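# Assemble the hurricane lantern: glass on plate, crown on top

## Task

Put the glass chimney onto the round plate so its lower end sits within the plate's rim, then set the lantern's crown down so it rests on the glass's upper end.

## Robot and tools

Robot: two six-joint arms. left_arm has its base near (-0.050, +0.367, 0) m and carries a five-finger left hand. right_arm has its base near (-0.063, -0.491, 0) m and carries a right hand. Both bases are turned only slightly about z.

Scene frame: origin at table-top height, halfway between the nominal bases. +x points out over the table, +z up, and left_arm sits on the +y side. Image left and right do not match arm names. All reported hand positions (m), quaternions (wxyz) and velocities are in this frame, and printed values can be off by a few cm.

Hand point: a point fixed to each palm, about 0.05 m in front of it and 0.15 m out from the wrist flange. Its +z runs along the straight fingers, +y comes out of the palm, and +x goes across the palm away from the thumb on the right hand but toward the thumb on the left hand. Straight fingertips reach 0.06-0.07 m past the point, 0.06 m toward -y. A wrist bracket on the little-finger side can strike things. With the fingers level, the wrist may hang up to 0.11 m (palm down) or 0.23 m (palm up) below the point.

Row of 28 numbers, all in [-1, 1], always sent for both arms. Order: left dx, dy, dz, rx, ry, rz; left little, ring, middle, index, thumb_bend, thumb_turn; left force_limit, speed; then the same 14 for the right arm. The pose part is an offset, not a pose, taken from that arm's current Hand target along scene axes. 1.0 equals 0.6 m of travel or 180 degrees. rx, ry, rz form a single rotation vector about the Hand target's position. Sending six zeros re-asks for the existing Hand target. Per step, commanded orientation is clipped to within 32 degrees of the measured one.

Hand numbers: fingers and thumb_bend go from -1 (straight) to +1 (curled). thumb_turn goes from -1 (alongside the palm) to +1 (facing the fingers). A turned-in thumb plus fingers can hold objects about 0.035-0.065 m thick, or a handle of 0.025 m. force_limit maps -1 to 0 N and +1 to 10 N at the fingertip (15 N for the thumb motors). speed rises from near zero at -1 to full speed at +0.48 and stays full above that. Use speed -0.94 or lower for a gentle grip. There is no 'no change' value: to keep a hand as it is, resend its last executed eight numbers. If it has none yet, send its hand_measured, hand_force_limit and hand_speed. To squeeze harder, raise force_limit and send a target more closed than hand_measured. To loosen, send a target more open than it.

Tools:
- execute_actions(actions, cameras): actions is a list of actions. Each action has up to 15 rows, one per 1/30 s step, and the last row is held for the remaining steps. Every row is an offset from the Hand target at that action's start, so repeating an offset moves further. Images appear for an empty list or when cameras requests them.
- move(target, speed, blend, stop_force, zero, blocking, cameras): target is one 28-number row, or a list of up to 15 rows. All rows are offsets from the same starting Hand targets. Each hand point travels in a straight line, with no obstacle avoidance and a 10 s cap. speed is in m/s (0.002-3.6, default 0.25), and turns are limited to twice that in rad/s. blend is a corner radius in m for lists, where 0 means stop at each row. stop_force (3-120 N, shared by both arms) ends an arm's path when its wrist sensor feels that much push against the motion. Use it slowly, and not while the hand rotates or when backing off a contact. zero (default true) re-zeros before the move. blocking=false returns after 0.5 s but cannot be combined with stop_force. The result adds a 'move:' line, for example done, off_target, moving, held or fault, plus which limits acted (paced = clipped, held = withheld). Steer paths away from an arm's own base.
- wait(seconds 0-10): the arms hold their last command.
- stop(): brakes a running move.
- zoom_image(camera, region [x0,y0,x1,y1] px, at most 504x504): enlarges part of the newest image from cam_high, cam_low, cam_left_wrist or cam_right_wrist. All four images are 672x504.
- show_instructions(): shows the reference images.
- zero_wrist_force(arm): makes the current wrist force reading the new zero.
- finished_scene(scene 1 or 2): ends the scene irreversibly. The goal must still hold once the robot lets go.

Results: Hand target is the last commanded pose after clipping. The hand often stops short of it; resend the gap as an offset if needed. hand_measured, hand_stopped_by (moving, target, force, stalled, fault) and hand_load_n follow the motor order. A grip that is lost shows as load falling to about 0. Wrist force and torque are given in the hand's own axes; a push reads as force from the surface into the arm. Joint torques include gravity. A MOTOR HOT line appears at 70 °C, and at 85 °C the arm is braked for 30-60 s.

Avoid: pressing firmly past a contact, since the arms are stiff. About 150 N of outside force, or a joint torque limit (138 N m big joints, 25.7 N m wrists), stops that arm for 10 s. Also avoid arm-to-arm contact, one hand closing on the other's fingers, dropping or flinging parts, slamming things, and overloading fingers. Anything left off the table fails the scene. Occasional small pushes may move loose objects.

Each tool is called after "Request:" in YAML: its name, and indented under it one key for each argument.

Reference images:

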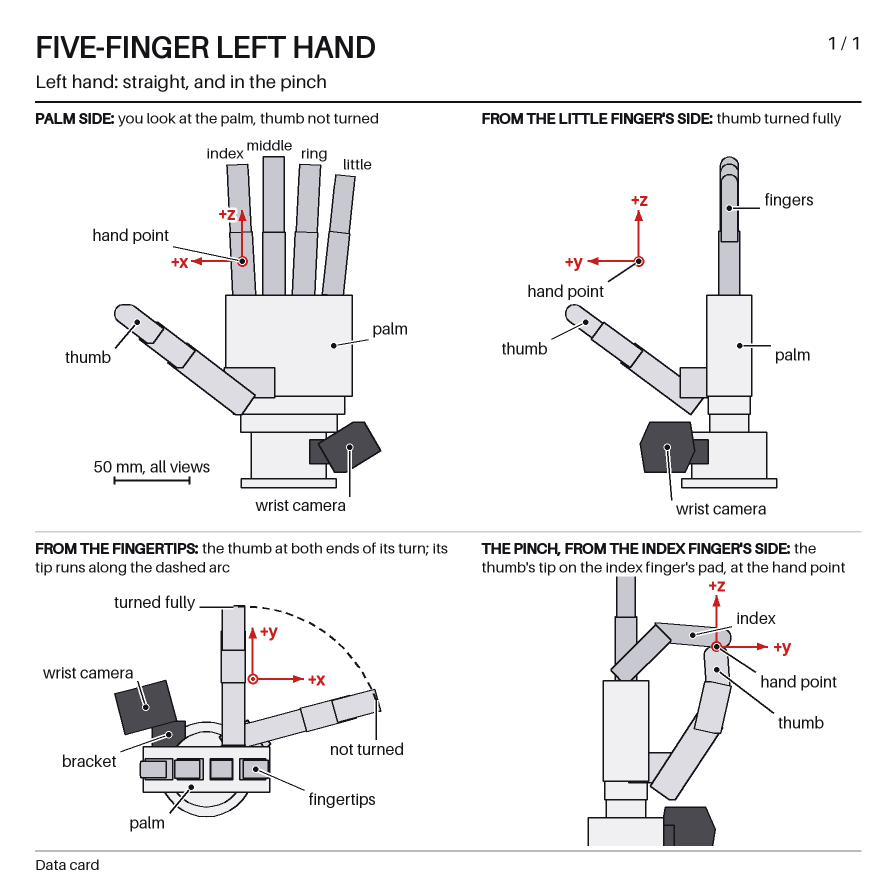

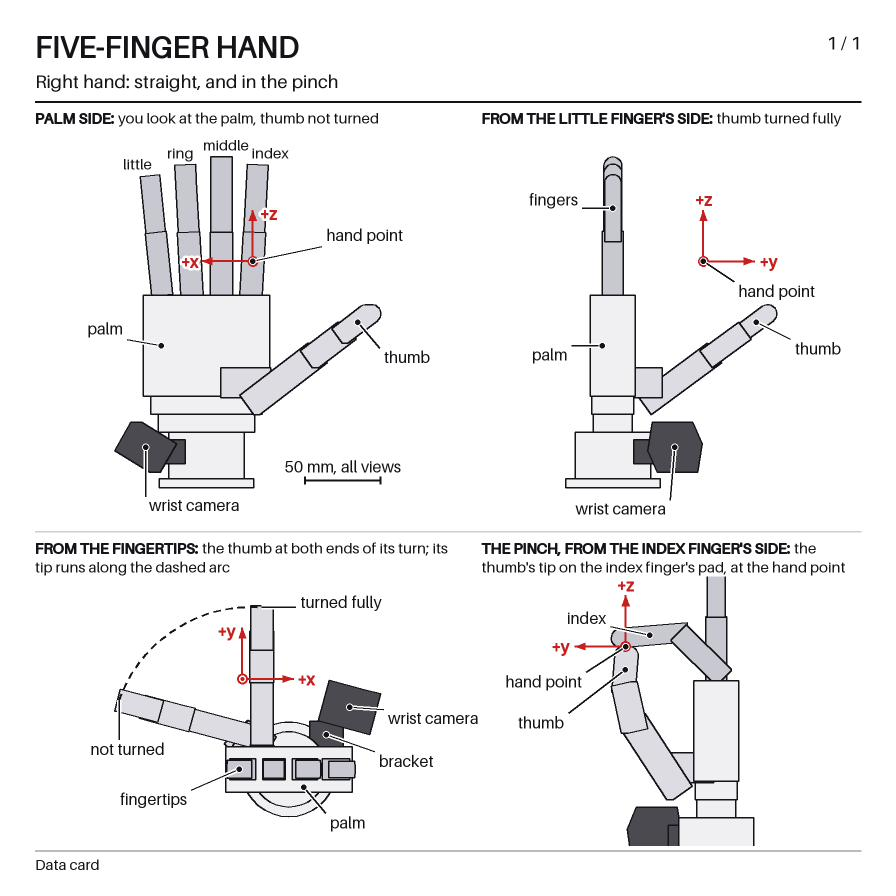

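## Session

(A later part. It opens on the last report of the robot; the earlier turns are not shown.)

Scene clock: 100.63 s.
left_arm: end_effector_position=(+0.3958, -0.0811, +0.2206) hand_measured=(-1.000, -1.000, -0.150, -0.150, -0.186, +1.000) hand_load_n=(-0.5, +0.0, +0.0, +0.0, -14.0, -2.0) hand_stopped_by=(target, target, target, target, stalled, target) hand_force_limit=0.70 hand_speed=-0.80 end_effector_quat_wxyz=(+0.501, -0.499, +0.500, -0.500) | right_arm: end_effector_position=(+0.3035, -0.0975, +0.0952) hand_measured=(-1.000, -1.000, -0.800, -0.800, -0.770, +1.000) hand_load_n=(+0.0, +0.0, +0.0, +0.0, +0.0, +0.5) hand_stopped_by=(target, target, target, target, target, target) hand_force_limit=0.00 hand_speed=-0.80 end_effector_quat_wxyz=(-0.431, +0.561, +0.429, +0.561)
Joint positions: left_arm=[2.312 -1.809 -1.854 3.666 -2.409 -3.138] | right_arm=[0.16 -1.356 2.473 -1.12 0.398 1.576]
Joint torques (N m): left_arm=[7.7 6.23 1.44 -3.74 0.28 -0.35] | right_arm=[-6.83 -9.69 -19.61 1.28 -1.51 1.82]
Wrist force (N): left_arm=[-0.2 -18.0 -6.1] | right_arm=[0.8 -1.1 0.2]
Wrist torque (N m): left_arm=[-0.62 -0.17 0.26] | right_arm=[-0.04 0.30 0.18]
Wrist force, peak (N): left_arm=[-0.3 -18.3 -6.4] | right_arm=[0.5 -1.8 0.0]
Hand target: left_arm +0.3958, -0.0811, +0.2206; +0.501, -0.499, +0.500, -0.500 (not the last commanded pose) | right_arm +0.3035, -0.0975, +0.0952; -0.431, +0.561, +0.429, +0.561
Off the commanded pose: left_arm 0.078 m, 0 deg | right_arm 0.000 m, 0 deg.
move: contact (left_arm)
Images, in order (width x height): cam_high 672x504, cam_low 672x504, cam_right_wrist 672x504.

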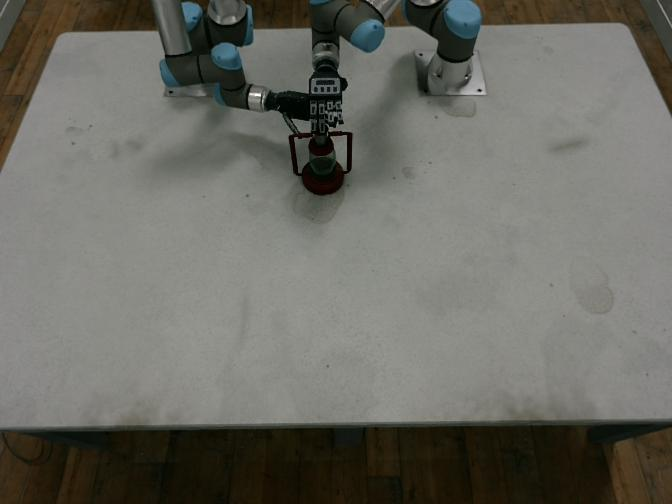

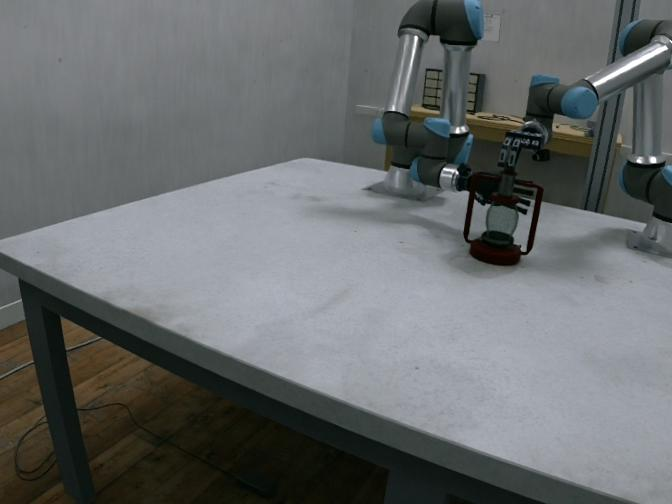

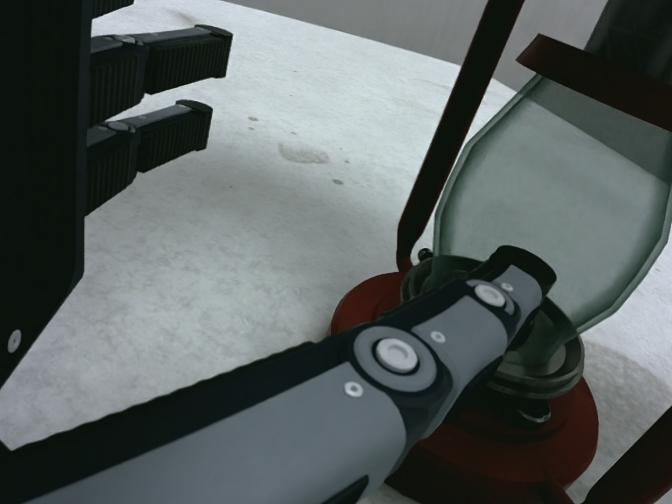

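Request:
move:
  target: [0,0,0.012,0,0,0,-1,-1,-0.15,-0.15,-0.12,1,0.7,-0.8,0,0,0,0,0,0,-1,-1,-0.8,-0.8,-0.77,1,0.0,-0.8]
  speed: 0.03

Request:
move:
  target: [-0.003,0,0.12,0,0,0,-1,-1,-0.15,-0.15,-0.12,1,0.7,-0.8,-0.03,-0.06,0.07,0,0,0,-1,-1,-0.8,-0.8,-1,0,0.0,0.0]
  speed: 0.06
  stop_force: 5
  cameras: ["cam_high","cam_right_wrist","cam_low"]

Request:
zoom_image:
  camera: "cam_right_wrist"
  region: [340, 200, 640, 460]

Request:
zoom_image:
  camera: "cam_high"
  region: [280, 120, 350, 200]

Scene clock: 102.00 s.
left_arm: end_effector_position=(+0.3958, -0.0811, +0.2279) hand_measured=(-1.000, -1.000, -0.150, -0.150, -0.120, +1.000) hand_load_n=(+0.0, +0.0, +0.0, +0.0, +0.0, +0.0) hand_stopped_by=(target, target, target, target, target, target) hand_force_limit=0.70 hand_speed=-0.80 end_effector_quat_wxyz=(+0.501, -0.499, +0.500, -0.500) | right_arm: end_effector_position=(+0.3035, -0.0975, +0.0952) hand_measured=(-1.000, -1.000, -0.800, -0.800, -0.770, +1.000) hand_load_n=(+0.0, +0.0, +0.0, +0.0, +0.0, +0.0) hand_stopped_by=(target, target, target, target, target, target) hand_force_limit=0.00 hand_speed=-0.80 end_effector_quat_wxyz=(-0.431, +0.561, +0.429, +0.561)
Joint positions: left_arm=[2.312 -1.801 -1.844 3.647 -2.409 -3.138] | right_arm=[0.16 -1.356 2.473 -1.12 0.398 1.576]
Joint torques (N m): left_arm=[7.85 27.9 15.98 3.07 1.29 0.6] | right_arm=[-6.87 -8.99 -19.72 1.26 -1.47 1.83]
Wrist force (N): left_arm=[0.7 0.7 -1.2] | right_arm=[0.8 -1.1 0.1]
Wrist torque (N m): left_arm=[0.12 -0.18 -0.01] | right_arm=[-0.04 0.31 0.17]
Wrist force, peak (N): left_arm=[-0.1 -18.1 -6.4] | right_arm=[0.8 -1.3 0.4]
Hand target: left_arm +0.3958, -0.0811, +0.2278; +0.501, -0.499, +0.500, -0.500 | right_arm +0.3035, -0.0975, +0.0952; -0.431, +0.561, +0.429, +0.561
Off the commanded pose: left_arm 0.000 m, 0 deg | right_arm 0.000 m, 0 deg.
move: done

Scene clock: 104.27 s.
left_arm: end_effector_position=(+0.3940, -0.0811, +0.2998) hand_measured=(-1.000, -1.000, -0.150, -0.150, -0.120, +1.000) hand_load_n=(+0.0, +0.0, +0.0, +0.0, +0.0, +0.0) hand_stopped_by=(target, target, target, target, target, target) hand_force_limit=0.70 hand_speed=-0.80 end_effector_quat_wxyz=(+0.501, -0.499, +0.500, -0.500) | right_arm: end_effector_position=(+0.2855, -0.1335, +0.1372) hand_measured=(-1.000, -1.000, -0.800, -0.800, -1.000, +0.000) hand_load_n=(+0.0, +0.0, +0.0, +0.0, +0.0, +0.5) hand_stopped_by=(target, target, target, target, target, target) hand_force_limit=0.00 hand_speed=0.00 end_effector_quat_wxyz=(-0.431, +0.561, +0.429, +0.561)
Joint positions: left_arm=[2.308 -1.73 -1.731 3.464 -2.412 -3.138] | right_arm=[0.017 -1.579 2.534 -0.961 0.255 1.578]
Joint torques (N m): left_arm=[-0.58 14.28 8.97 1.98 -0.81 -1.66] | right_arm=[0.22 -15.52 -21.45 -2.27 -1.59 0.61]
Wrist force (N): left_arm=[0.3 0.8 -0.9] | right_arm=[0.7 -1.1 0.3]
Wrist torque (N m): left_arm=[0.10 -0.13 -0.07] | right_arm=[-0.06 0.30 0.20]
Wrist force, peak (N): left_arm=[0.8 1.9 -1.2] | right_arm=[1.3 -1.3 0.3]
Hand target: left_arm +0.3940, -0.0811, +0.2998; +0.501, -0.499, +0.500, -0.500 | right_arm +0.2855, -0.1335, +0.1372; -0.431, +0.561, +0.429, +0.561
Off the commanded pose: left_arm 0.000 m, 0 deg | right_arm 0.000 m, 0 deg.
move: done
Images, in order (width x height): cam_high 672x504, cam_low 672x504, cam_right_wrist 672x504.

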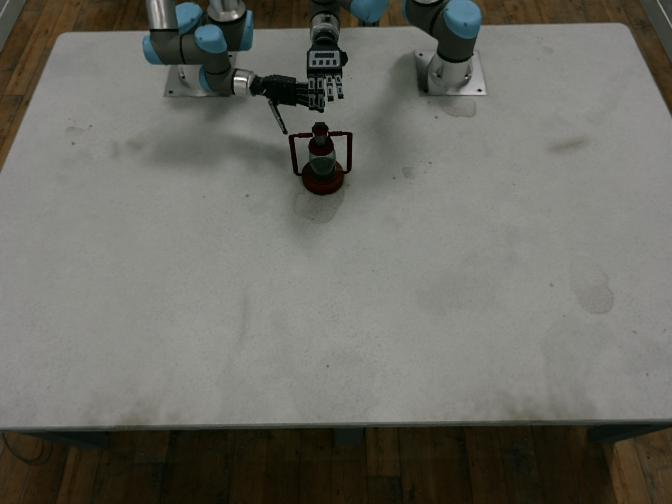

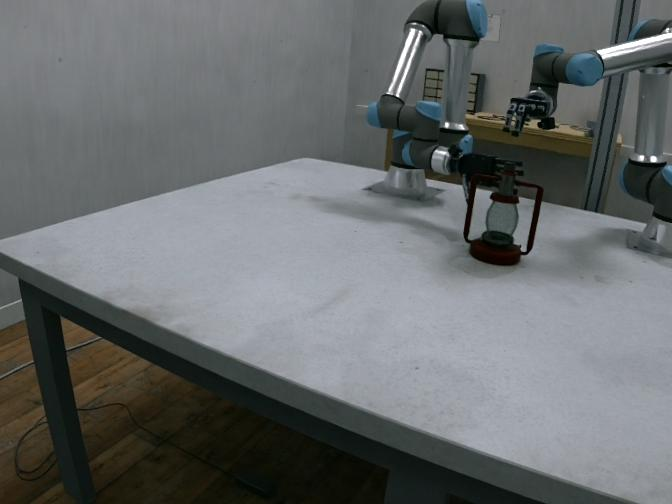

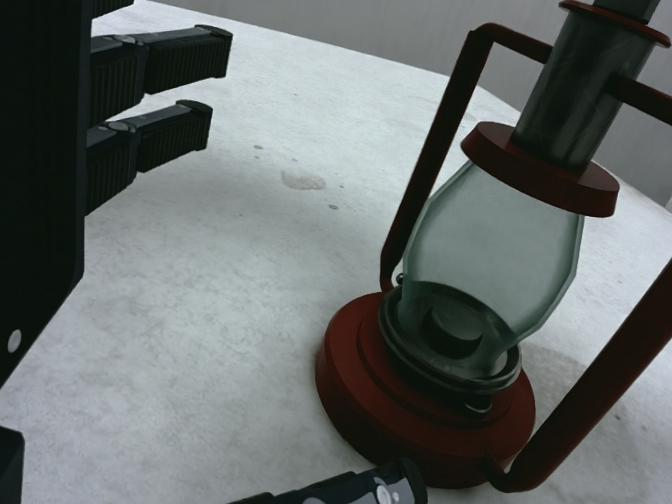

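Scaled by 1.680.

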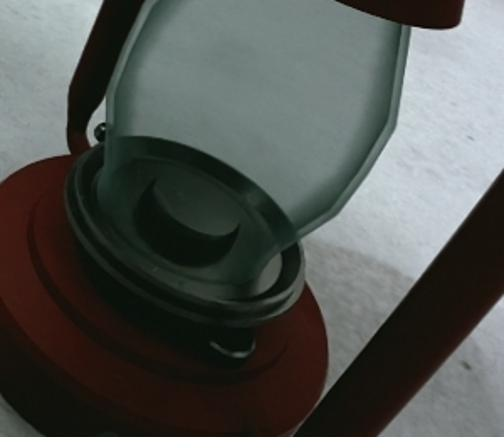

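Scaled by 6.300.

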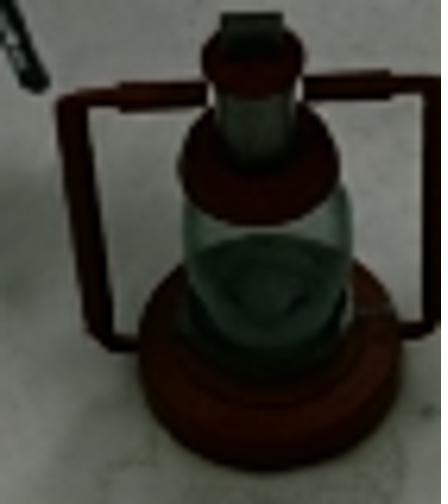

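The glass foot sits inside the rim and the crown is down on its top, with both hands clear of the lantern.

Request:
finished_scene:
  scene: 2

The scene is finished: the task was done.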